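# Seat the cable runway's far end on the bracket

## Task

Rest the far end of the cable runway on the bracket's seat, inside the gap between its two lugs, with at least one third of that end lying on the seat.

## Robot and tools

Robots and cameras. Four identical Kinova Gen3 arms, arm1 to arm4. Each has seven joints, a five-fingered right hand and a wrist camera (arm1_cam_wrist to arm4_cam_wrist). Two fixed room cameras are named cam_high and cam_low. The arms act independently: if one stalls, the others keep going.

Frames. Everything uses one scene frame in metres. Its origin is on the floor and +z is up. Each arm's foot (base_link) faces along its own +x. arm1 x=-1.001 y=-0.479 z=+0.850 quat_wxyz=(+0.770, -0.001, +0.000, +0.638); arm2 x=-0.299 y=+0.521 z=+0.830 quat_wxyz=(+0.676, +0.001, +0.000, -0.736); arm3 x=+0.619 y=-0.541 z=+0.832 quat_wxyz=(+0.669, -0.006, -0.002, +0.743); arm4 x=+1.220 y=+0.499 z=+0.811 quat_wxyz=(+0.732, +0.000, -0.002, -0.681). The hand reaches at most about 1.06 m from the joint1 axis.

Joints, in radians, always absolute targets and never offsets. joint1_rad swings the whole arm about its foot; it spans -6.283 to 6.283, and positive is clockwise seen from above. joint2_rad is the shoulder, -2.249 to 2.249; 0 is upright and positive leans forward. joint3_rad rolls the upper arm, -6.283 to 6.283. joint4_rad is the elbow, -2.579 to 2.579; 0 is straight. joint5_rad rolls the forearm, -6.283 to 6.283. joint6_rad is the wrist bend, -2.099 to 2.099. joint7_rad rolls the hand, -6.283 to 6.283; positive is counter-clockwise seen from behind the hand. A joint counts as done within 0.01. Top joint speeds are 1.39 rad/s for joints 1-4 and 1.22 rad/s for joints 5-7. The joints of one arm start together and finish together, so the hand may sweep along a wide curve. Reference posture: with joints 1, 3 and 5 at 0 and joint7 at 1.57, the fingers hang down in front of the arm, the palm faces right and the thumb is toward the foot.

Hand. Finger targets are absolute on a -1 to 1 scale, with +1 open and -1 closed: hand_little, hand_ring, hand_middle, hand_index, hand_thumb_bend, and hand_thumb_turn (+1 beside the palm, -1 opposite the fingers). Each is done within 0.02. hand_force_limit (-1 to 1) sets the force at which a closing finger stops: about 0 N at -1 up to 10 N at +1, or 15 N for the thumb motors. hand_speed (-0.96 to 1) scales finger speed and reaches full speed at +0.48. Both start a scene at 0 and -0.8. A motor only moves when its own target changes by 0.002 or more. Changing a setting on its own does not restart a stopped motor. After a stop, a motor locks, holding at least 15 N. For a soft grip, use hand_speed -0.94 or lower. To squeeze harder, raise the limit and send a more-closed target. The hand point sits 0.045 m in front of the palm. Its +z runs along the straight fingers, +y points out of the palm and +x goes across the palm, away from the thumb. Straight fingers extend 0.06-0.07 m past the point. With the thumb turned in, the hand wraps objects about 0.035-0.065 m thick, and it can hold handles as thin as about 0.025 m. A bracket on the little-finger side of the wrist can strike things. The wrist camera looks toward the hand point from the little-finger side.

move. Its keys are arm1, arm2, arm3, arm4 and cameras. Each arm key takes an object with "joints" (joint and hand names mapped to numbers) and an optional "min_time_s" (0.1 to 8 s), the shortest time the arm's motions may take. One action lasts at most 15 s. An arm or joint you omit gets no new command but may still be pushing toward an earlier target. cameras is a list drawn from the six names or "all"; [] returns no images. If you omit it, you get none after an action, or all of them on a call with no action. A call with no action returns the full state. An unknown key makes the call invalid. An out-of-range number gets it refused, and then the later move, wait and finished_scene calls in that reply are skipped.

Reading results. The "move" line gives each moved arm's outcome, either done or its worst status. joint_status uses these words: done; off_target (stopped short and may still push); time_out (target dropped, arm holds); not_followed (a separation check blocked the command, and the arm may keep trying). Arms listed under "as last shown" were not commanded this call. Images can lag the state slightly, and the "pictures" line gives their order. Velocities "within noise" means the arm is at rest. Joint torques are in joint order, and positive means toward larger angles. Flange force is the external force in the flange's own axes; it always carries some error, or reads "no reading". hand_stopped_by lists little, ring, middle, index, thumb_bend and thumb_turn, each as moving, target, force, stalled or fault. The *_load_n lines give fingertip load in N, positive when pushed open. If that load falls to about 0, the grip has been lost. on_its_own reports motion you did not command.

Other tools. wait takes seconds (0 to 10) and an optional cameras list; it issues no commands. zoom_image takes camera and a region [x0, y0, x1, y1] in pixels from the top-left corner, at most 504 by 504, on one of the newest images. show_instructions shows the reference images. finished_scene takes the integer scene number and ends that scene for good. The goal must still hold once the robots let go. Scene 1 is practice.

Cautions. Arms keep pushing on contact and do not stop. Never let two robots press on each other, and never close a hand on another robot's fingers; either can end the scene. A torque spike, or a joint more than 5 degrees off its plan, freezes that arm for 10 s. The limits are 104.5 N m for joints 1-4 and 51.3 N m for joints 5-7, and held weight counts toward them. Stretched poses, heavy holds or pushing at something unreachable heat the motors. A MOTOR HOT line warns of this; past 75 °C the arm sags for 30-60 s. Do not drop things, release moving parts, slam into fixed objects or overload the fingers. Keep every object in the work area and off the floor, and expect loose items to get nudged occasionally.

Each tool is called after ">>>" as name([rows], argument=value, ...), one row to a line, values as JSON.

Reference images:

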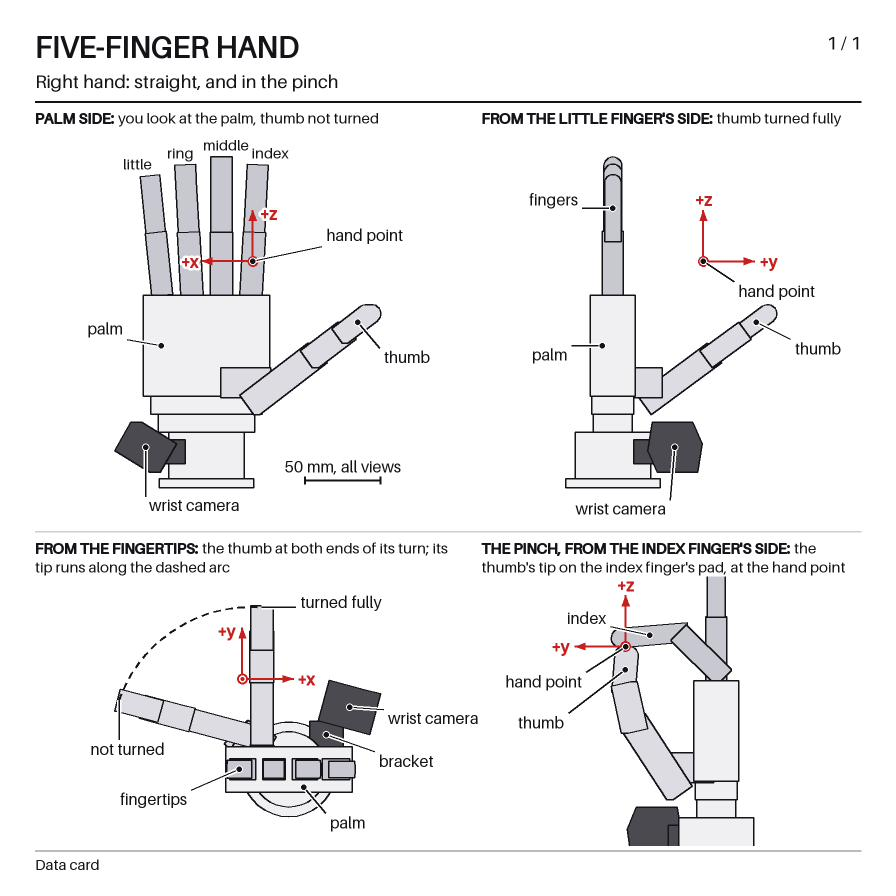

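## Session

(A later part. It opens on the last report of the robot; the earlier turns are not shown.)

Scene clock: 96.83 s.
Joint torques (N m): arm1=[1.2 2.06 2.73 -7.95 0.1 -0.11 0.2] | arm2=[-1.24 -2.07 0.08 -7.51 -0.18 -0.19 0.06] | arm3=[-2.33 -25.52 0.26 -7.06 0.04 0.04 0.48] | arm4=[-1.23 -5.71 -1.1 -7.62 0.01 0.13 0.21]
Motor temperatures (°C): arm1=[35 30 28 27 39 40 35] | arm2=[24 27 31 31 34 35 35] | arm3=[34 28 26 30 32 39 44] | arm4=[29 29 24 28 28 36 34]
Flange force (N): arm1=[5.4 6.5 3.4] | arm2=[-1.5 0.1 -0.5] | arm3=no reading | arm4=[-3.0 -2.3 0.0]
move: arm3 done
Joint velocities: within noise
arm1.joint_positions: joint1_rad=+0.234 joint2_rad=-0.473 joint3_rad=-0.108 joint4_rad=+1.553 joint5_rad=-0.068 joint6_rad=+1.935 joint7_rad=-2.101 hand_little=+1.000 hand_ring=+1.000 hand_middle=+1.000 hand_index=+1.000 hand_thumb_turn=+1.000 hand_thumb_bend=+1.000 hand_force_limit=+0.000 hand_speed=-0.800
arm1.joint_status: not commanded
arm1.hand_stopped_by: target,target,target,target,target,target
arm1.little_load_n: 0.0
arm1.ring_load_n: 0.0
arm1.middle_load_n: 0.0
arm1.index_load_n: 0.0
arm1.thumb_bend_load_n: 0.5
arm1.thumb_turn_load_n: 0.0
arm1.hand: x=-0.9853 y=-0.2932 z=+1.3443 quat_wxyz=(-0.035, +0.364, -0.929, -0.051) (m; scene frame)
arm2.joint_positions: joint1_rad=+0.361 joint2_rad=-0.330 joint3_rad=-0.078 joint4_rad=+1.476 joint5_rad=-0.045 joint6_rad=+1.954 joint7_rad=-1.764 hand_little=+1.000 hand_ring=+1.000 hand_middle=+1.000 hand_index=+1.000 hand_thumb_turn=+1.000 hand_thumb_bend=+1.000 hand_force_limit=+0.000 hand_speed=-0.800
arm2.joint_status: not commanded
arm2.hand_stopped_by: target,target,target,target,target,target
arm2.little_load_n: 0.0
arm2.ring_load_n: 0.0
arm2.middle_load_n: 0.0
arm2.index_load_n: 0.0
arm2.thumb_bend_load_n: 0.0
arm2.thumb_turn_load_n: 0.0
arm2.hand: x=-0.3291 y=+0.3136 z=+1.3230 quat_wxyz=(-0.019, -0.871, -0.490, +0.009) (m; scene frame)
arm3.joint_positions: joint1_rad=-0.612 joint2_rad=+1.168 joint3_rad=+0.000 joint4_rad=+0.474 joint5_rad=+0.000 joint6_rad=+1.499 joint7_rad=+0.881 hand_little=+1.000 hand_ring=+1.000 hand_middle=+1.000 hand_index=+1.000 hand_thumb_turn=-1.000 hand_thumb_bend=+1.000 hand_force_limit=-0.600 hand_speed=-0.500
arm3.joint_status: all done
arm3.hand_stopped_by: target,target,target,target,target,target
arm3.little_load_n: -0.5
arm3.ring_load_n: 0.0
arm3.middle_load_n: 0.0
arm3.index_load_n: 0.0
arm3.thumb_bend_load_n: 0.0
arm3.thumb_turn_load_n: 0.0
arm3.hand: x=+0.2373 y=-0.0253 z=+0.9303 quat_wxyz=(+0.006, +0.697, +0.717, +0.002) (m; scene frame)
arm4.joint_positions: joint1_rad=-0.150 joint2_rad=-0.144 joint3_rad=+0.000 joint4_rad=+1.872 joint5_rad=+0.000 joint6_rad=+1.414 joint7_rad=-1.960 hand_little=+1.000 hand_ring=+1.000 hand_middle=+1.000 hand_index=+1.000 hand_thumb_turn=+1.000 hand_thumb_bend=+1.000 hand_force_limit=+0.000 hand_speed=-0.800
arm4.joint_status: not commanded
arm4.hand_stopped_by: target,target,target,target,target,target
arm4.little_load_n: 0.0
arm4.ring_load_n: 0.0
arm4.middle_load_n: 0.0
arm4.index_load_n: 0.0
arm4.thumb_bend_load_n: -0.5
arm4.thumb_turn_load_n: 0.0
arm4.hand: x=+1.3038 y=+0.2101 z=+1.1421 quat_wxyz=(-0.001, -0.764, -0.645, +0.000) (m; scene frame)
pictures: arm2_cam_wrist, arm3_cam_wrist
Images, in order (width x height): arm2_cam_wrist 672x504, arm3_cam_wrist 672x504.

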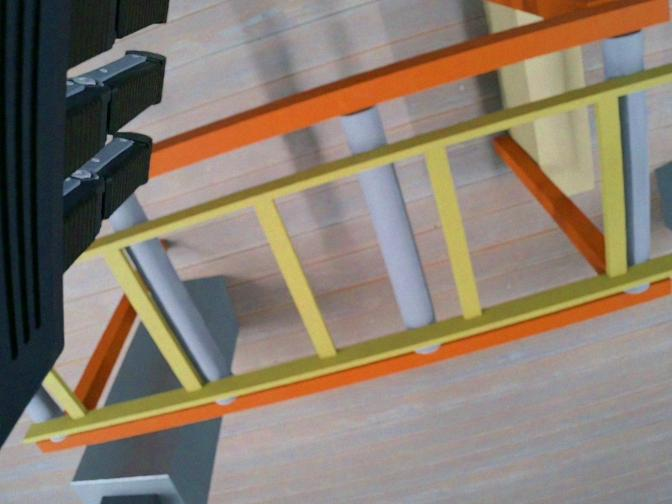

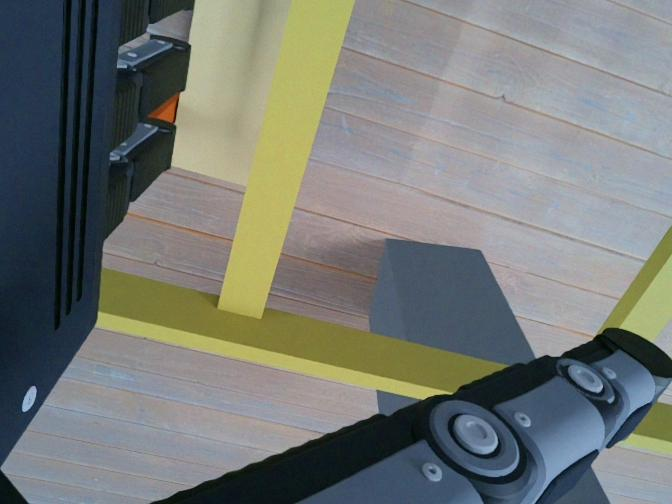

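>>> move(arm3={"joints":{"joint1_rad":-0.6117,"joint2_rad":1.2287,"joint4_rad":0.5948,"joint6_rad":1.3181,"joint7_rad":0.8813},"min_time_s":1.5})

>>> move(arm3={"joints":{"joint1_rad":-0.6117,"joint2_rad":1.3206,"joint4_rad":0.621,"joint6_rad":1.2,"joint7_rad":0.8813},"min_time_s":1.5}, cameras=["arm3_cam_wrist"])

>>> move(arm3={"joints":{"hand_speed":-0.8,"hand_force_limit":-0.6,"hand_little":-0.2,"hand_ring":-0.2,"hand_middle":-0.2,"hand_index":-0.2}}, cameras=["arm3_cam_wrist"])

Scene clock: 99.37 s.
Joint torques (N m): arm1=[1.22 2.03 2.75 -7.96 0.1 -0.12 0.21] | arm2=[-1.13 -2.11 0.08 -7.52 -0.21 -0.22 0.05] | arm3=[-2.22 -25.76 0.3 -6.84 0.11 0.04 0.39] | arm4=[-1.26 -5.68 -1.05 -7.62 -0.04 0.15 0.27]
Motor temperatures (°C): arm1=[35 30 28 27 39 40 35] | arm2=[24 27 31 31 34 35 35] | arm3=[34 28 26 30 32 39 44] | arm4=[29 29 24 28 28 36 34]
Flange force (N): arm1=[5.3 6.6 3.4] | arm2=[-1.5 0.1 -0.5] | arm3=[8.6 -3.2 -0.8] | arm4=[-2.9 -2.1 0.0]
move: arm3 done
Joint velocities: within noise
arm1, arm2, arm4: as last shown
arm1.thumb_bend_load_n: 0.0
arm3.joint_positions: joint1_rad=-0.612 joint2_rad=+1.229 joint3_rad=+0.000 joint4_rad=+0.595 joint5_rad=+0.000 joint6_rad=+1.318 joint7_rad=+0.881 hand_little=+1.000 hand_ring=+1.000 hand_middle=+1.000 hand_index=+1.000 hand_thumb_turn=-1.000 hand_thumb_bend=+1.000 hand_force_limit=-0.600 hand_speed=-0.500
arm3.joint_status: all done
arm3.hand_stopped_by: target,target,target,target,target,target
arm3.little_load_n: 0.0
arm3.ring_load_n: 0.0
arm3.middle_load_n: 0.0
arm3.index_load_n: 0.0
arm3.thumb_bend_load_n: 0.0
arm3.thumb_turn_load_n: -0.5
arm3.hand: x=+0.2382 y=-0.0258 z=+0.8505 quat_wxyz=(+0.006, +0.697, +0.717, +0.002) (m; scene frame)
arm4.thumb_bend_load_n: 0.0
pictures: none

Scene clock: 101.17 s.
Joint torques (N m): arm1=[1.18 2.02 2.77 -7.96 0.13 -0.09 0.22] | arm2=[-1.07 -2.13 0.08 -7.48 -0.23 -0.21 0.03] | arm3=[-2.26 -25.86 0.31 -6.44 0.06 0 0.36] | arm4=[-1.27 -5.78 -1.1 -7.53 -0.06 0.16 0.25]
Motor temperatures (°C): arm1=[35 30 28 27 39 40 35] | arm2=[24 27 31 31 34 35 35] | arm3=[34 28 26 30 32 39 44] | arm4=[29 29 24 28 28 36 34]
Flange force (N): arm1=[5.4 6.8 3.5] | arm2=[-1.6 0.0 -0.7] | arm3=[9.0 -3.4 -0.1] | arm4=[-3.4 -2.2 -0.1]
move: arm3 done
Joint velocities: within noise
arm1, arm2, arm4: as last shown
arm1.thumb_turn_load_n: -0.5
arm2.ring_load_n: -0.5
arm3.joint_positions: joint1_rad=-0.612 joint2_rad=+1.321 joint3_rad=+0.000 joint4_rad=+0.621 joint5_rad=+0.000 joint6_rad=+1.200 joint7_rad=+0.881 hand_little=+1.000 hand_ring=+1.000 hand_middle=+1.000 hand_index=+1.000 hand_thumb_turn=-1.000 hand_thumb_bend=+1.000 hand_force_limit=-0.600 hand_speed=-0.500
arm3.joint_status: all done
arm3.hand_stopped_by: target,target,target,target,target,target
arm3.little_load_n: 0.0
arm3.ring_load_n: 0.0
arm3.middle_load_n: 0.0
arm3.index_load_n: 0.0
arm3.thumb_bend_load_n: 0.0
arm3.thumb_turn_load_n: 0.0
arm3.hand: x=+0.2391 y=-0.0262 z=+0.7782 quat_wxyz=(+0.006, +0.697, +0.717, +0.002) (m; scene frame)
pictures: arm3_cam_wrist
Images, in order (width x height): arm3_cam_wrist 672x504.

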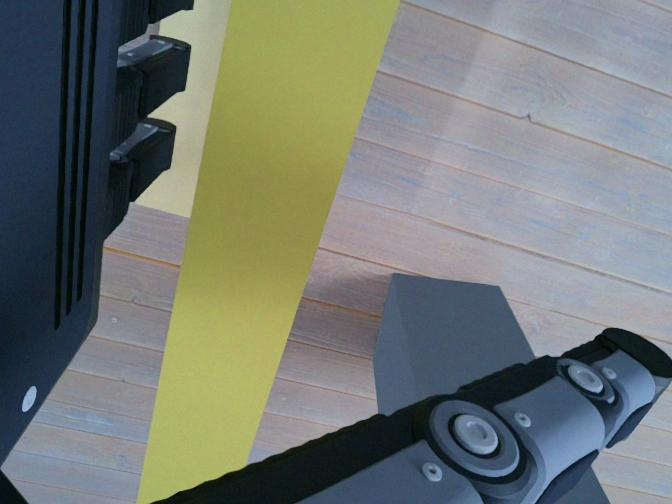

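Scene clock: 103.67 s.
Joint torques (N m): arm1=[1.21 2.03 2.71 -7.93 0.11 -0.11 0.23] | arm2=[-1.12 -2.11 0.2 -7.53 -0.21 -0.17 0.05] | arm3=[-3.12 -29.47 0.12 -7.87 0.01 0.4 0.29] | arm4=[-1.26 -5.67 -1.06 -7.56 -0.04 0.12 0.27]
Motor temperatures (°C): arm1=[35 30 28 27 39 40 35] | arm2=[24 27 31 31 34 35 35] | arm3=[34 28 26 30 32 39 44] | arm4=[29 29 24 28 28 36 34]
Flange force (N): arm1=[5.3 6.6 3.3] | arm2=[-1.5 0.5 -0.4] | arm3=[8.7 -1.5 5.6] | arm4=[-3.0 -2.1 -0.2]
move: arm3 off_target
Joint velocities: within noise
arm1, arm2, arm4: as last shown
arm1.thumb_turn_load_n: 0.0
arm2.ring_load_n: 0.0
arm3.joint_positions: joint1_rad=-0.612 joint2_rad=+1.321 joint3_rad=+0.000 joint4_rad=+0.621 joint5_rad=+0.000 joint6_rad=+1.200 joint7_rad=+0.881 hand_little=-0.181 hand_ring=-0.163 hand_middle=-0.163 hand_index=-0.108 hand_thumb_turn=-1.000 hand_thumb_bend=+1.000 hand_force_limit=-0.600 hand_speed=-0.800
arm3.joint_status: hand_ring off_target (ended at -0.163, target -0.200); hand_middle off_target (ended at -0.163, target -0.200); hand_index off_target (ended at -0.108, target -0.200); the others done
arm3.hand_stopped_by: force,force,force,force,target,target
arm3.little_load_n: 6.0
arm3.ring_load_n: 0.5
arm3.middle_load_n: 0.5
arm3.index_load_n: 0.0
arm3.thumb_bend_load_n: 0.0
arm3.thumb_turn_load_n: 0.0
arm3.hand: x=+0.2392 y=-0.0263 z=+0.7781 quat_wxyz=(+0.006, +0.697, +0.717, +0.002) (m; scene frame)
arm4.little_load_n: -0.5
pictures: arm3_cam_wrist
Images, in order (width x height): arm3_cam_wrist 672x504.

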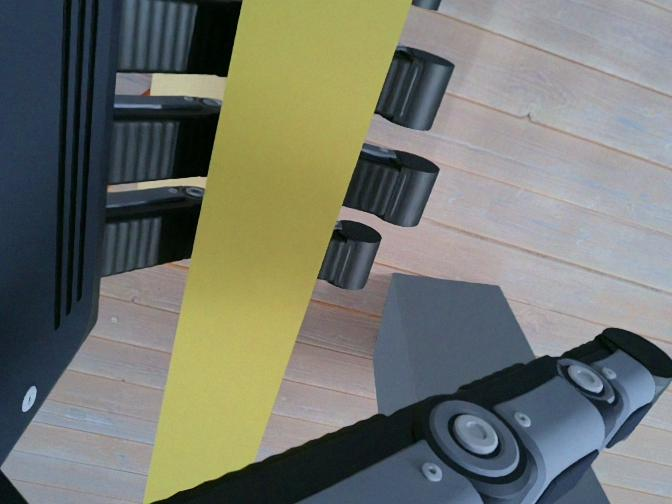

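>>> move(arm3={"joints":{"hand_speed":-0.6,"hand_thumb_bend":-0.2}})

>>> move(arm3={"joints":{"joint1_rad":-0.4764,"joint2_rad":1.1425,"joint4_rad":1.0405,"joint6_rad":0.9586,"joint7_rad":1.0166},"min_time_s":3}, cameras=["all"])

Scene clock: 107.67 s.
Joint torques (N m): arm1=[1.19 2.05 2.74 -7.94 0.07 -0.13 0.22] | arm2=[-1.14 -2.02 0.17 -7.42 -0.19 -0.18 0] | arm3=[-2.87 -30 0.27 -8.16 0.1 0.29 0.34] | arm4=[-1.22 -5.68 -1.06 -7.59 0.07 0.11 0.29]
Motor temperatures (°C): arm1=[35 30 28 27 39 40 35] | arm2=[24 27 30 31 34 35 35] | arm3=[34 28 26 30 32 39 44] | arm4=[29 29 24 28 28 36 34]
Flange force (N): arm1=[5.4 6.6 3.3] | arm2=[-1.5 0.2 -0.8] | arm3=[8.5 -1.8 6.1] | arm4=[-2.9 -2.0 -0.2]
move: arm3 off_target
Joint velocities: within noise
arm1, arm2, arm4: as last shown
arm2.index_load_n: -0.5
arm3.joint_positions: joint1_rad=-0.612 joint2_rad=+1.321 joint3_rad=+0.000 joint4_rad=+0.621 joint5_rad=+0.000 joint6_rad=+1.200 joint7_rad=+0.881 hand_little=-0.181 hand_ring=-0.163 hand_middle=-0.163 hand_index=-0.108 hand_thumb_turn=-1.000 hand_thumb_bend=+0.015 hand_force_limit=-0.600 hand_speed=-0.600
arm3.joint_status: hand_thumb_bend off_target (ended at +0.015, target -0.200); the others done
arm3.hand_stopped_by: force,force,force,force,force,target
arm3.little_load_n: 6.5
arm3.ring_load_n: 0.5
arm3.middle_load_n: 1.0
arm3.index_load_n: 0.0
arm3.thumb_bend_load_n: 2.5
arm3.thumb_turn_load_n: 0.5
arm3.hand: x=+0.2391 y=-0.0262 z=+0.7782 quat_wxyz=(+0.006, +0.697, +0.717, +0.002) (m; scene frame)
arm4.little_load_n: 0.0
pictures: none

Scene clock: 111.00 s.
Joint torques (N m): arm1=[1.21 2.05 2.73 -7.94 0.11 -0.11 0.21] | arm2=[-1.19 -2.06 0.11 -7.55 -0.25 -0.19 0] | arm3=[-2.51 -48.01 1.99 -14.88 1.58 1.28 0.69] | arm4=[-1.29 -5.72 -1.14 -7.56 0 0.13 0.23]
Motor temperatures (°C): arm1=[35 30 28 27 39 39 35] | arm2=[24 27 30 31 34 35 35] | arm3=[34 28 26 30 32 38 44] | arm4=[29 29 24 28 28 36 34]
Flange force (N): arm1=[5.3 6.6 3.4] | arm2=[-1.4 -0.1 -0.3] | arm3=[4.5 1.0 39.5] | arm4=[-3.2 -2.4 -0.2]
move: arm3 done
Joint velocities: within noise
arm1, arm2, arm4: as last shown
arm2.index_load_n: 0.0
arm3.joint_positions: joint1_rad=-0.476 joint2_rad=+1.143 joint3_rad=+0.000 joint4_rad=+1.040 joint5_rad=+0.000 joint6_rad=+0.959 joint7_rad=+1.017 hand_little=-0.181 hand_ring=-0.163 hand_middle=-0.162 hand_index=-0.108 hand_thumb_turn=-1.000 hand_thumb_bend=+0.014 hand_force_limit=-0.600 hand_speed=-0.600
arm3.joint_status: all done
arm3.hand_stopped_by: force,force,force,force,force,target
arm3.little_load_n: 13.5
arm3.ring_load_n: 7.5
arm3.middle_load_n: 11.0
arm3.index_load_n: 1.0
arm3.thumb_bend_load_n: 0.0
arm3.thumb_turn_load_n: 0.0
arm3.hand: x=+0.3498 y=-0.0223 z=+0.7833 quat_wxyz=(+0.006, +0.697, +0.717, +0.002) (m; scene frame)
pictures: arm1_cam_wrist, arm2_cam_wrist, arm3_cam_wrist, arm4_cam_wrist, cam_high, cam_low
Images, in order (width x height): arm1_cam_wrist 672x504, arm2_cam_wrist 672x504, arm3_cam_wrist 672x504, arm4_cam_wrist 672x504, cam_high 672x504, cam_low 672x504.

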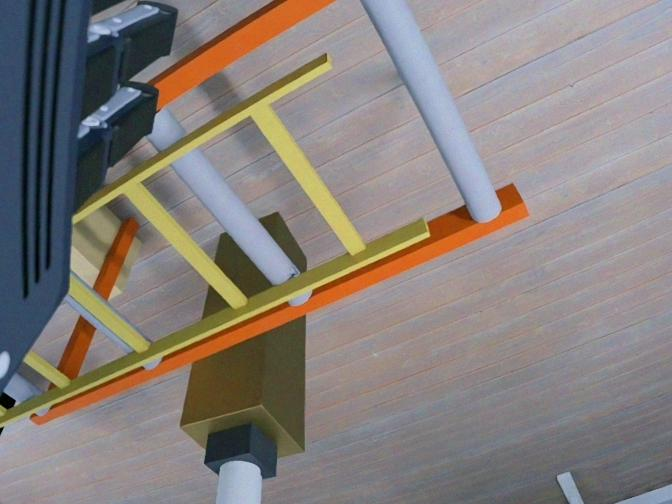

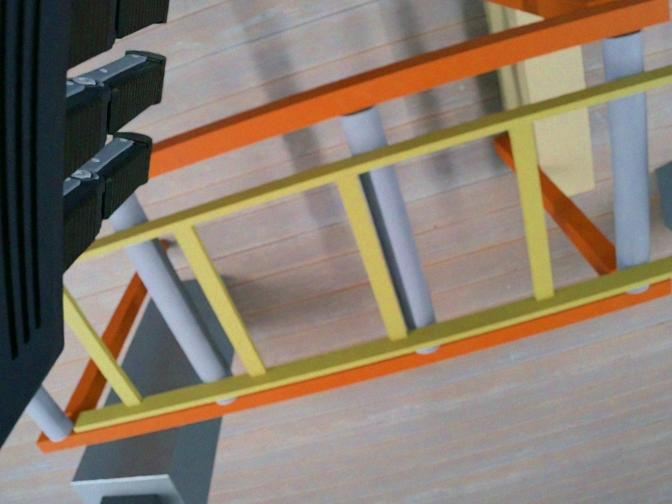

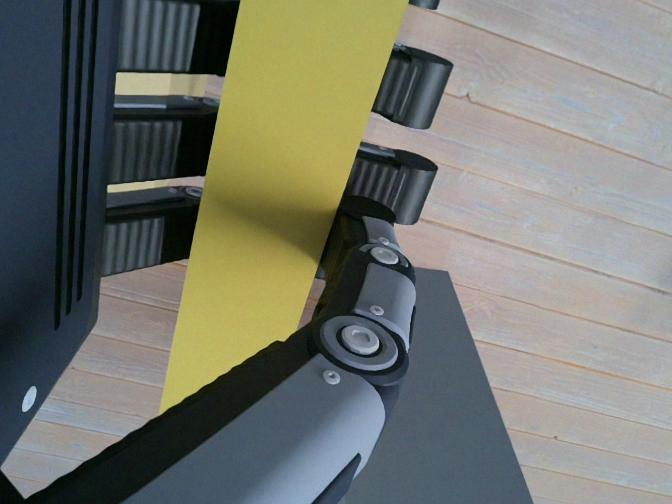

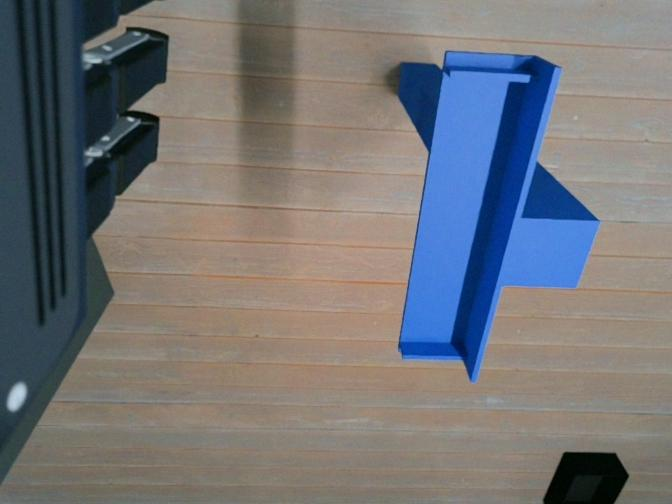

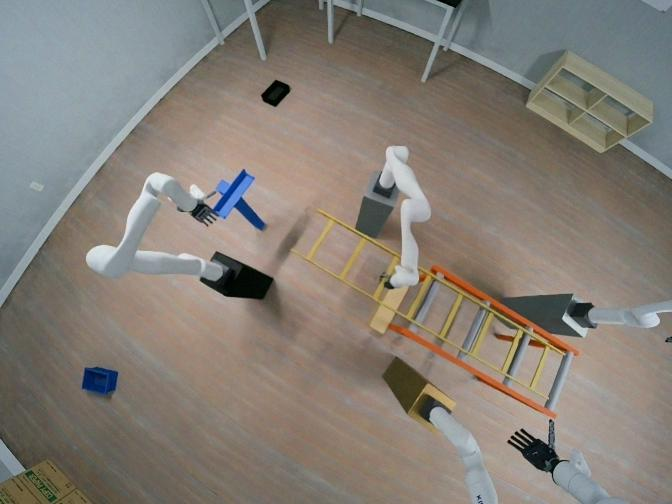

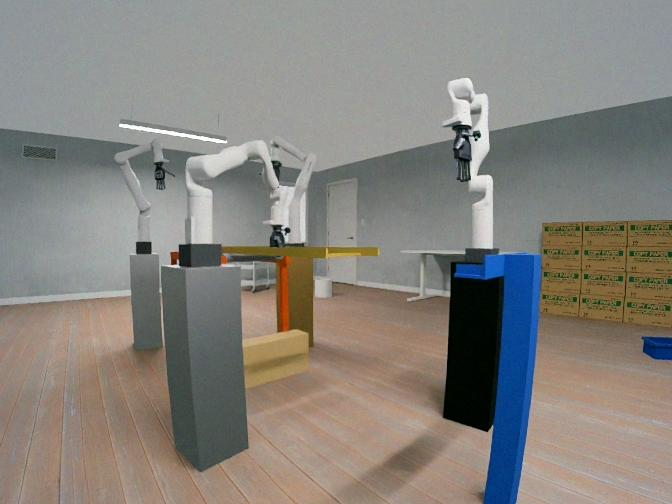

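>>> move(arm3={"joints":{"joint1_rad":-0.4764,"joint2_rad":1.1505,"joint4_rad":1.0401,"joint6_rad":0.951},"min_time_s":1}, arm4={"joints":{"joint1_rad":0.791,"joint2_rad":1.0796,"joint4_rad":0.628,"joint6_rad":1.434,"joint7_rad":-0.825,"hand_thumb_turn":-1},"min_time_s":3}, cameras=["arm4_cam_wrist", "arm3_cam_wrist", "cam_high"])

Scene clock: 120.37 s.
Joint torques (N m): arm1=[1.18 2.05 2.7 -7.97 0.08 -0.13 0.21] | arm2=[-1.07 -2.05 0.16 -7.44 -0.22 -0.2 0] | arm3=[-1.51 -33.1 1.76 -11.38 1.33 -1.59 0.79] | arm4=[-1.34 -25.29 -0.69 -7.57 -0.06 0.22 0.29]
Motor temperatures (°C): arm1=[34 30 28 27 39 39 35] | arm2=[24 27 30 31 34 35 35] | arm3=[34 29 26 30 32 38 44] | arm4=[29 29 24 28 28 36 34]
Flange force (N): arm1=[5.3 6.4 3.4] | arm2=[-1.5 0.1 -0.8] | arm3=[-0.6 1.9 11.7] | arm4=[-2.9 -5.0 0.5]
move: arm3 done; arm4 done
Joint velocities: within noise
arm1, arm2: as last shown
arm1.middle_load_n: 0.5
arm3.joint_positions: joint1_rad=-0.476 joint2_rad=+1.150 joint3_rad=+0.000 joint4_rad=+1.040 joint5_rad=+0.000 joint6_rad=+0.951 joint7_rad=+1.017 hand_little=-0.181 hand_ring=-0.163 hand_middle=-0.163 hand_index=-0.108 hand_thumb_turn=-1.000 hand_thumb_bend=+0.014 hand_force_limit=-0.600 hand_speed=-0.600
arm3.joint_status: all done
arm3.hand_stopped_by: force,force,force,force,force,target
arm3.little_load_n: 7.5
arm3.ring_load_n: 2.0
arm3.middle_load_n: 3.0
arm3.index_load_n: 0.0
arm3.thumb_bend_load_n: 0.5
arm3.thumb_turn_load_n: 0.0
arm3.hand: x=+0.3499 y=-0.0223 z=+0.7783 quat_wxyz=(+0.006, +0.697, +0.717, +0.002) (m; scene frame)
arm4.joint_positions: joint1_rad=+0.791 joint2_rad=+1.080 joint3_rad=+0.000 joint4_rad=+0.628 joint5_rad=+0.000 joint6_rad=+1.434 joint7_rad=-0.825 hand_little=+1.000 hand_ring=+1.000 hand_middle=+1.000 hand_index=+1.000 hand_thumb_turn=-1.000 hand_thumb_bend=+1.000 hand_force_limit=+0.000 hand_speed=-0.800
arm4.joint_status: all done
arm4.hand_stopped_by: target,target,target,target,target,target
arm4.little_load_n: 0.0
arm4.ring_load_n: 0.0
arm4.middle_load_n: 0.0
arm4.index_load_n: 0.0
arm4.thumb_bend_load_n: 0.0
arm4.thumb_turn_load_n: 0.5
arm4.hand: x=+0.8121 y=-0.0267 z=+0.9296 quat_wxyz=(-0.002, -0.698, -0.716, +0.000) (m; scene frame)
pictures: arm3_cam_wrist, arm4_cam_wrist, cam_high
Images, in order (width x height): arm3_cam_wrist 672x504, arm4_cam_wrist 672x504, cam_high 672x504.

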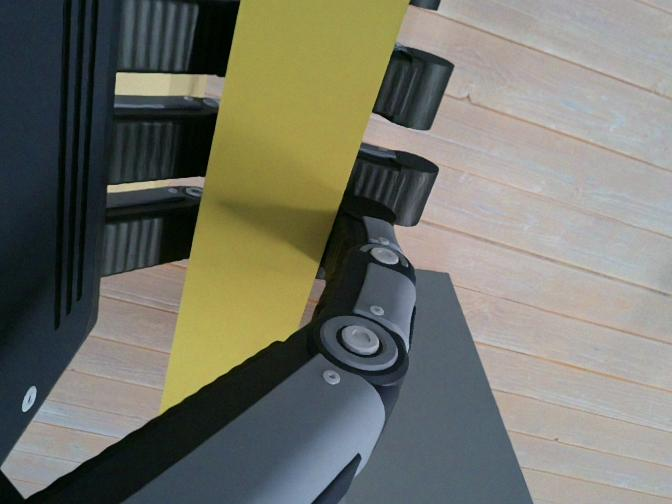

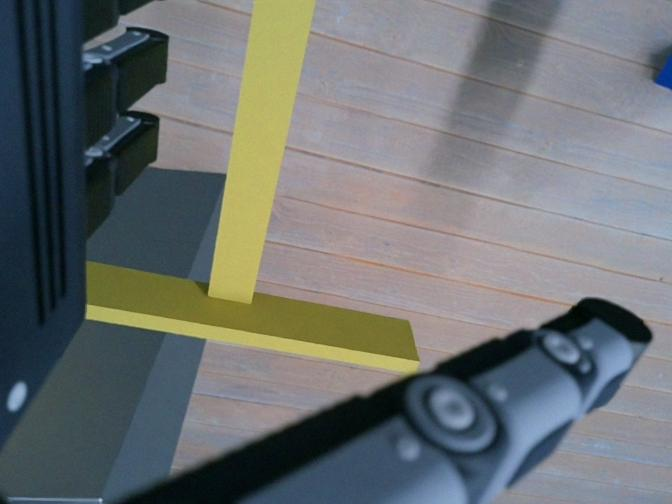

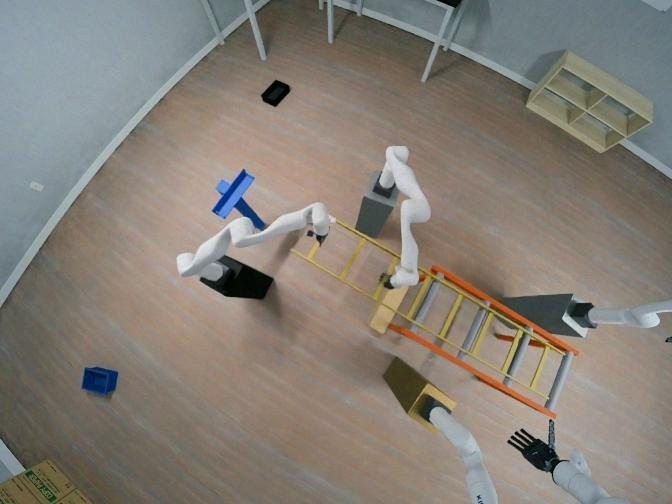

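>>> move(arm4={"joints":{"joint1_rad":0.7974,"joint2_rad":1.1516,"joint4_rad":0.7289,"joint6_rad":1.2611,"joint7_rad":-0.8186},"min_time_s":1.5}, cameras=["arm4_cam_wrist"])

>>> move(arm4={"joints":{"joint1_rad":0.7974,"joint2_rad":1.2459,"joint4_rad":0.7609,"joint6_rad":1.1348,"joint7_rad":-0.8186},"min_time_s":1.5}, cameras=["arm4_cam_wrist"])

>>> move(arm4={"joints":{"hand_speed":-0.8,"hand_force_limit":-0.6,"hand_little":-0.2,"hand_ring":-0.2,"hand_middle":-0.2,"hand_index":-0.2}}, cameras=["arm4_cam_wrist"])

Scene clock: 123.63 s.
Joint torques (N m): arm1=[1.21 2.06 2.8 -7.96 0.1 -0.11 0.19] | arm2=[-1.21 -2.09 0.06 -7.5 -0.16 -0.21 0.04] | arm3=[-1.49 -33.1 1.91 -11.34 1.31 -1.52 0.74] | arm4=[-1.33 -25.6 -0.67 -7.34 -0.06 0.21 0.27]
Motor temperatures (°C): arm1=[34 30 28 27 39 39 35] | arm2=[24 27 30 31 34 35 35] | arm3=[34 29 26 30 32 38 44] | arm4=[29 29 24 28 28 36 34]
Flange force (N): arm1=[5.4 6.7 3.5] | arm2=[-1.5 0.0 -0.6] | arm3=[-0.5 1.9 11.8] | arm4=[-2.0 -4.1 1.3]
move: arm4 done
Joint velocities: within noise
arm1, arm2, arm3: as last shown
arm1.middle_load_n: 0.0
arm3.ring_load_n: 1.5
arm3.thumb_bend_load_n: 0.0
arm4.joint_positions: joint1_rad=+0.797 joint2_rad=+1.152 joint3_rad=+0.000 joint4_rad=+0.729 joint5_rad=+0.000 joint6_rad=+1.261 joint7_rad=-0.819 hand_little=+1.000 hand_ring=+1.000 hand_middle=+1.000 hand_index=+1.000 hand_thumb_turn=-1.000 hand_thumb_bend=+1.000 hand_force_limit=+0.000 hand_speed=-0.800
arm4.joint_status: all done
arm4.hand_stopped_by: target,target,target,target,target,target
arm4.little_load_n: 0.0
arm4.ring_load_n: 0.0
arm4.middle_load_n: 0.0
arm4.index_load_n: 0.0
arm4.thumb_bend_load_n: 0.0
arm4.thumb_turn_load_n: 0.0
arm4.hand: x=+0.8083 y=-0.0248 z=+0.8495 quat_wxyz=(-0.002, -0.698, -0.716, +0.000) (m; scene frame)
pictures: arm4_cam_wrist
Images, in order (width x height): arm4_cam_wrist 672x504.

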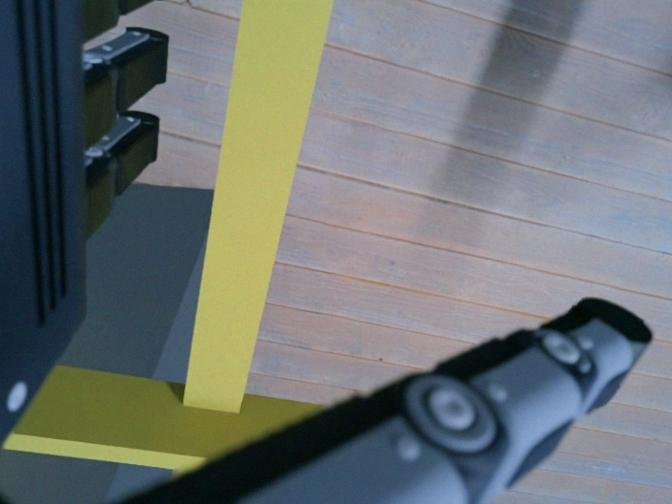

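Scene clock: 125.43 s.
Joint torques (N m): arm1=[1.21 2.03 2.74 -7.96 0.11 -0.13 0.21] | arm2=[-1.16 -2.09 0.11 -7.55 -0.18 -0.21 0.04] | arm3=[-1.57 -33.09 1.9 -11.41 1.35 -1.59 0.79] | arm4=[-1.27 -25.85 -0.68 -6.89 -0.14 0.15 0.27]
Motor temperatures (°C): arm1=[34 30 28 27 39 39 35] | arm2=[24 27 30 31 34 35 35] | arm3=[34 29 26 30 32 38 44] | arm4=[29 29 24 28 28 36 34]
Flange force (N): arm1=[5.4 6.6 3.4] | arm2=[-1.4 0.2 -0.4] | arm3=[-0.7 2.1 11.6] | arm4=[-2.4 -4.4 1.6]
move: arm4 done
Joint velocities: within noise
arm1.joint_positions: joint1_rad=+0.234 joint2_rad=-0.473 joint3_rad=-0.108 joint4_rad=+1.553 joint5_rad=-0.068 joint6_rad=+1.935 joint7_rad=-2.101 hand_little=+1.000 hand_ring=+1.000 hand_middle=+1.000 hand_index=+1.000 hand_thumb_turn=+1.000 hand_thumb_bend=+1.000 hand_force_limit=+0.000 hand_speed=-0.800
arm1.joint_status: not commanded
arm1.hand_stopped_by: target,target,target,target,target,target
arm1.little_load_n: 0.0
arm1.ring_load_n: -0.5
arm1.middle_load_n: 0.0
arm1.index_load_n: 0.0
arm1.thumb_bend_load_n: 0.0
arm1.thumb_turn_load_n: 0.0
arm1.hand: x=-0.9853 y=-0.2932 z=+1.3443 quat_wxyz=(-0.035, +0.364, -0.929, -0.051) (m; scene frame)
arm2.joint_positions: joint1_rad=+0.361 joint2_rad=-0.330 joint3_rad=-0.078 joint4_rad=+1.476 joint5_rad=-0.045 joint6_rad=+1.954 joint7_rad=-1.764 hand_little=+1.000 hand_ring=+1.000 hand_middle=+1.000 hand_index=+1.000 hand_thumb_turn=+1.000 hand_thumb_bend=+1.000 hand_force_limit=+0.000 hand_speed=-0.800
arm2.joint_status: not commanded
arm2.hand_stopped_by: target,target,target,target,target,target
arm2.little_load_n: 0.0
arm2.ring_load_n: 0.0
arm2.middle_load_n: 0.0
arm2.index_load_n: 0.0
arm2.thumb_bend_load_n: 0.0
arm2.thumb_turn_load_n: 0.0
arm2.hand: x=-0.3291 y=+0.3136 z=+1.3230 quat_wxyz=(-0.019, -0.871, -0.490, +0.009) (m; scene frame)
arm3: as last shown
arm3.thumb_bend_load_n: 0.5
arm4.joint_positions: joint1_rad=+0.797 joint2_rad=+1.246 joint3_rad=+0.000 joint4_rad=+0.761 joint5_rad=+0.000 joint6_rad=+1.135 joint7_rad=-0.819 hand_little=+1.000 hand_ring=+1.000 hand_middle=+1.000 hand_index=+1.000 hand_thumb_turn=-1.000 hand_thumb_bend=+1.000 hand_force_limit=+0.000 hand_speed=-0.800
arm4.joint_status: all done
arm4.hand_stopped_by: target,target,target,target,target,target
arm4.little_load_n: 0.0
arm4.ring_load_n: 0.0
arm4.middle_load_n: 0.0
arm4.index_load_n: 0.0
arm4.thumb_bend_load_n: 0.0
arm4.thumb_turn_load_n: 0.0
arm4.hand: x=+0.8085 y=-0.0249 z=+0.7756 quat_wxyz=(-0.002, -0.698, -0.716, +0.000) (m; scene frame)
pictures: arm4_cam_wrist
Images, in order (width x height): arm4_cam_wrist 672x504.

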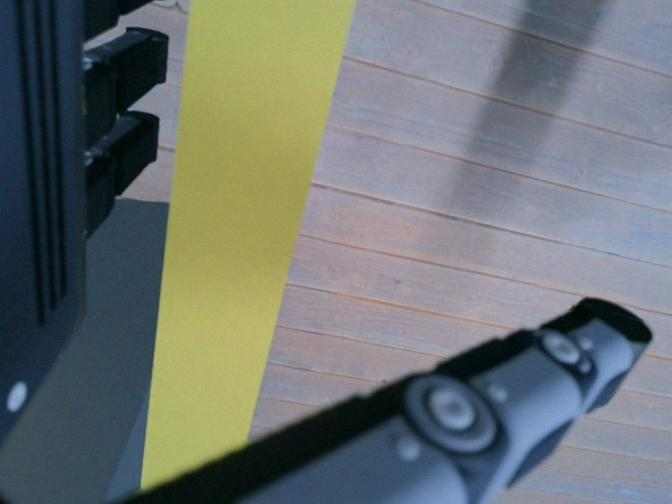

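Scene clock: 127.93 s.
Joint torques (N m): arm1=[1.14 2.05 2.77 -7.97 0.11 -0.14 0.23] | arm2=[-1.07 -2.08 0.07 -7.53 -0.21 -0.26 0.03] | arm3=[-4.52 -33.18 -0.87 -11.62 -0.08 -1.74 0.64] | arm4=[-3.27 -30.09 -2.26 -7.2 -1.18 1.71 0.09]
Motor temperatures (°C): arm1=[34 30 28 27 39 39 35] | arm2=[24 27 30 31 34 35 35] | arm3=[34 29 26 30 32 38 44] | arm4=[29 30 24 28 28 36 34]
Flange force (N): arm1=[5.5 6.7 3.4] | arm2=[-1.4 0.0 -0.6] | arm3=[1.5 6.4 11.5] | arm4=[-3.2 -9.7 10.1]
move: arm4 off_target
Joint velocities: within noise
arm1, arm2, arm3: as last shown
arm1.ring_load_n: 0.0
arm1.index_load_n: -0.5
arm1.thumb_turn_load_n: -0.5
arm3.joint_positions: joint1_rad=-0.476 joint2_rad=+1.150 joint3_rad=+0.000 joint4_rad=+1.040 joint5_rad=+0.000 joint6_rad=+0.951 joint7_rad=+1.017 hand_little=-0.181 hand_ring=-0.163 hand_middle=-0.163 hand_index=-0.108 hand_thumb_turn=-1.000 hand_thumb_bend=+0.015 hand_force_limit=-0.600 hand_speed=-0.600
arm3.ring_load_n: 2.0
arm3.middle_load_n: 2.5
arm3.thumb_bend_load_n: 1.5
arm3.thumb_turn_load_n: 1.0
arm4.joint_positions: joint1_rad=+0.797 joint2_rad=+1.246 joint3_rad=+0.000 joint4_rad=+0.761 joint5_rad=+0.000 joint6_rad=+1.135 joint7_rad=-0.819 hand_little=-0.181 hand_ring=-0.163 hand_middle=-0.145 hand_index=-0.108 hand_thumb_turn=-1.000 hand_thumb_bend=+1.000 hand_force_limit=-0.600 hand_speed=-0.800
arm4.joint_status: hand_ring off_target (ended at -0.163, target -0.200); hand_middle off_target (ended at -0.145, target -0.200); hand_index off_target (ended at -0.108, target -0.200); the others done
arm4.hand_stopped_by: force,force,force,force,target,target
arm4.little_load_n: 4.5
arm4.ring_load_n: 1.0
arm4.middle_load_n: 0.0
arm4.index_load_n: 0.0
arm4.thumb_bend_load_n: 0.0
arm4.thumb_turn_load_n: 0.0
arm4.hand: x=+0.8085 y=-0.0249 z=+0.7754 quat_wxyz=(-0.002, -0.698, -0.716, +0.000) (m; scene frame)
pictures: arm4_cam_wrist
Images, in order (width x height): arm4_cam_wrist 672x504.

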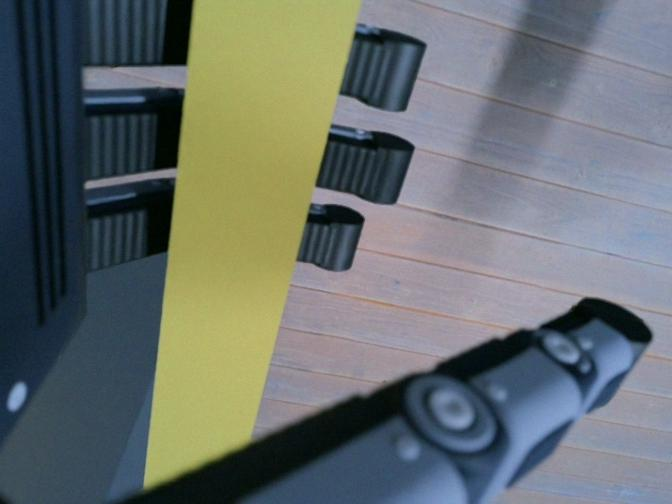

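>>> move(arm3={"joints":{"hand_speed":-0.2,"hand_thumb_bend":1}}, arm4={"joints":{"hand_speed":-0.6,"hand_thumb_bend":-0.2}})

>>> move(arm3={"joints":{"hand_little":1,"hand_ring":1,"hand_middle":1,"hand_index":1}})

>>> move(arm3={"joints":{"joint1_rad":-0.4764,"joint2_rad":0.95,"joint4_rad":0.95,"joint6_rad":1.2416},"min_time_s":1.5}, arm4={"joints":{"joint1_rad":0.6926,"joint2_rad":1.0848,"joint4_rad":1.152,"joint6_rad":0.9048,"joint7_rad":-0.9204},"min_time_s":2.5}, cameras=["arm4_cam_wrist", "arm3_cam_wrist"])

Scene clock: 133.47 s.
Joint torques (N m): arm1=[1.22 2.07 2.71 -7.95 0.11 -0.11 0.21] | arm2=[-1.18 -2.09 0.12 -7.46 -0.2 -0.25 0.05] | arm3=[-3.57 -32.69 0.06 -10.78 0.35 -1.31 0.61] | arm4=[-3.14 -30.58 -2.26 -7.94 -1.24 1.29 -0.08]
Motor temperatures (°C): arm1=[34 30 28 27 39 39 35] | arm2=[24 27 30 31 34 35 35] | arm3=[34 29 26 30 32 38 44] | arm4=[29 30 24 28 28 36 34]
Flange force (N): arm1=[5.4 6.5 3.4] | arm2=[-1.5 0.2 -0.9] | arm3=[2.6 4.1 11.5] | arm4=[-1.6 -8.2 10.2]
move: arm3 done; arm4 off_target
Joint velocities: within noise
arm1, arm2: as last shown
arm1.index_load_n: 0.0
arm1.thumb_turn_load_n: 0.0
arm3.joint_positions: joint1_rad=-0.476 joint2_rad=+1.150 joint3_rad=+0.000 joint4_rad=+1.040 joint5_rad=+0.000 joint6_rad=+0.951 joint7_rad=+1.017 hand_little=-0.181 hand_ring=-0.163 hand_middle=-0.163 hand_index=-0.108 hand_thumb_turn=-1.000 hand_thumb_bend=+1.000 hand_force_limit=-0.600 hand_speed=-0.200
arm3.joint_status: all done
arm3.hand_stopped_by: force,force,force,force,target,target
arm3.little_load_n: 7.5
arm3.ring_load_n: 2.0
arm3.middle_load_n: 3.0
arm3.index_load_n: 0.0
arm3.thumb_bend_load_n: 0.0
arm3.thumb_turn_load_n: 0.0
arm3.hand: x=+0.3499 y=-0.0223 z=+0.7783 quat_wxyz=(+0.006, +0.697, +0.717, +0.002) (m; scene frame)
arm4.joint_positions: joint1_rad=+0.797 joint2_rad=+1.246 joint3_rad=+0.000 joint4_rad=+0.761 joint5_rad=+0.000 joint6_rad=+1.135 joint7_rad=-0.819 hand_little=-0.181 hand_ring=-0.163 hand_middle=-0.145 hand_index=-0.108 hand_thumb_turn=-1.000 hand_thumb_bend=-0.021 hand_force_limit=-0.600 hand_speed=-0.600
arm4.joint_status: hand_thumb_bend off_target (ended at -0.021, target -0.200); the others done
arm4.hand_stopped_by: force,force,force,force,force,target
arm4.little_load_n: 5.5
arm4.ring_load_n: 1.0
arm4.middle_load_n: 0.0
arm4.index_load_n: 0.0
arm4.thumb_bend_load_n: 5.0
arm4.thumb_turn_load_n: 0.5
arm4.hand: x=+0.8085 y=-0.0249 z=+0.7756 quat_wxyz=(-0.002, -0.698, -0.716, +0.000) (m; scene frame)
pictures: none

Scene clock: 134.50 s.
Joint torques (N m): arm1=[1.13 2.03 2.75 -7.93 0.09 -0.14 0.23] | arm2=[-1.1 -2.12 0.09 -7.39 -0.27 -0.17 0.04] | arm3=[-2.25 -23.95 0.24 -5.52 0.05 0 0.38] | arm4=[-1.7 -31.7 -1.05 -9.37 -0.48 0.22 -0.01]
Motor temperatures (°C): arm1=[34 30 28 27 39 39 35] | arm2=[24 27 30 31 34 35 35] | arm3=[34 29 26 30 32 38 44] | arm4=[29 30 24 28 28 36 34]
Flange force (N): arm1=[5.4 6.7 3.2] | arm2=[-1.8 0.1 -1.0] | arm3=[6.5 0.0 0.0] | arm4=[-1.3 -4.8 10.3]
move: arm3 done
Joint velocities: within noise
arm1, arm2, arm4: as last shown
arm3.joint_positions: joint1_rad=-0.476 joint2_rad=+1.150 joint3_rad=+0.000 joint4_rad=+1.040 joint5_rad=+0.000 joint6_rad=+0.951 joint7_rad=+1.017 hand_little=+1.000 hand_ring=+1.000 hand_middle=+1.000 hand_index=+1.000 hand_thumb_turn=-1.000 hand_thumb_bend=+1.000 hand_force_limit=-0.600 hand_speed=-0.200
arm3.joint_status: all done
arm3.hand_stopped_by: target,target,target,target,target,target
arm3.little_load_n: 0.0
arm3.ring_load_n: 0.5
arm3.middle_load_n: 0.0
arm3.index_load_n: 0.0
arm3.thumb_bend_load_n: 0.0
arm3.thumb_turn_load_n: 0.0
arm3.hand: x=+0.3499 y=-0.0223 z=+0.7783 quat_wxyz=(+0.006, +0.697, +0.717, +0.002) (m; scene frame)
arm4.little_load_n: 5.0
arm4.thumb_bend_load_n: 5.5
pictures: none

Scene clock: 137.33 s.
Joint torques (N m): arm1=[1.2 2.03 2.74 -7.92 0.11 -0.13 0.22] | arm2=[-1.08 -2.09 0.15 -7.5 -0.21 -0.18 0.03] | arm3=[-2.23 -23.23 0.23 -6.62 0.06 -0.02 0.44] | arm4=[-1.1 -38.52 -0.88 -10.37 -0.64 1.9 0.13]
Motor temperatures (°C): arm1=[34 30 28 27 39 39 35] | arm2=[24 27 30 31 34 35 35] | arm3=[34 30 26 30 32 38 44] | arm4=[29 30 24 28 28 36 34]
Flange force (N): arm1=[5.3 6.7 3.2] | arm2=[-1.5 0.2 -0.5] | arm3=[6.8 -0.4 -1.4] | arm4=[-3.2 -4.6 28.5]
move: arm3 done; arm4 done
Joint velocities: within noise
arm1, arm2: as last shown
arm1.thumb_bend_load_n: 0.5
arm3.joint_positions: joint1_rad=-0.476 joint2_rad=+0.950 joint3_rad=+0.000 joint4_rad=+0.950 joint5_rad=+0.000 joint6_rad=+1.242 joint7_rad=+1.017 hand_little=+1.000 hand_ring=+1.000 hand_middle=+1.000 hand_index=+1.000 hand_thumb_turn=-1.000 hand_thumb_bend=+1.000 hand_force_limit=-0.600 hand_speed=-0.200
arm3.joint_status: all done
arm3.hand_stopped_by: target,target,target,target,target,target
arm3.little_load_n: 0.0
arm3.ring_load_n: 0.0
arm3.middle_load_n: 0.0
arm3.index_load_n: 0.0
arm3.thumb_bend_load_n: -0.5
arm3.thumb_turn_load_n: 0.0
arm3.hand: x=+0.3483 y=-0.0217 z=+0.9323 quat_wxyz=(+0.006, +0.697, +0.717, +0.002) (m; scene frame)
arm4.joint_positions: joint1_rad=+0.693 joint2_rad=+1.085 joint3_rad=+0.000 joint4_rad=+1.152 joint5_rad=+0.000 joint6_rad=+0.905 joint7_rad=-0.920 hand_little=-0.181 hand_ring=-0.163 hand_middle=-0.145 hand_index=-0.108 hand_thumb_turn=-1.000 hand_thumb_bend=-0.020 hand_force_limit=-0.600 hand_speed=-0.600
arm4.joint_status: all done
arm4.hand_stopped_by: force,force,force,force,force,target
arm4.little_load_n: 12.0
arm4.ring_load_n: 3.5
arm4.middle_load_n: 1.0
arm4.index_load_n: 0.0
arm4.thumb_bend_load_n: 7.0
arm4.thumb_turn_load_n: 2.0
arm4.hand: x=+0.9005 y=-0.0190 z=+0.7766 quat_wxyz=(-0.002, -0.697, -0.717, +0.000) (m; scene frame)
pictures: arm3_cam_wrist, arm4_cam_wrist
Images, in order (width x height): arm3_cam_wrist 672x504, arm4_cam_wrist 672x504.

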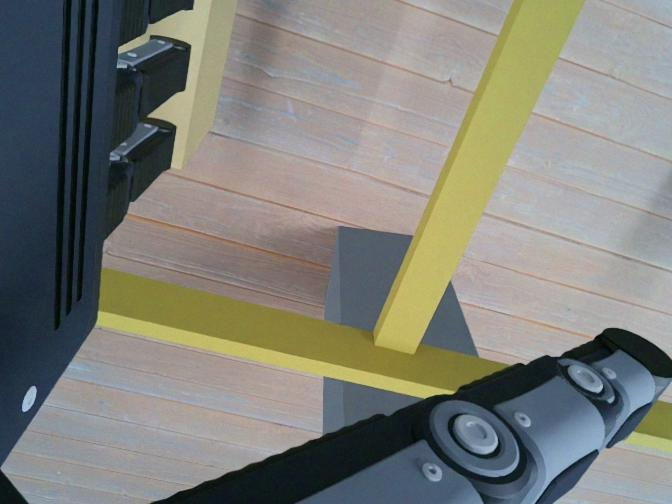

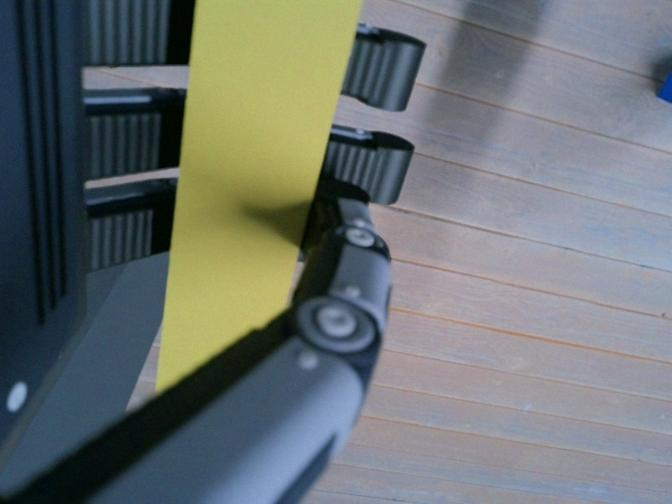

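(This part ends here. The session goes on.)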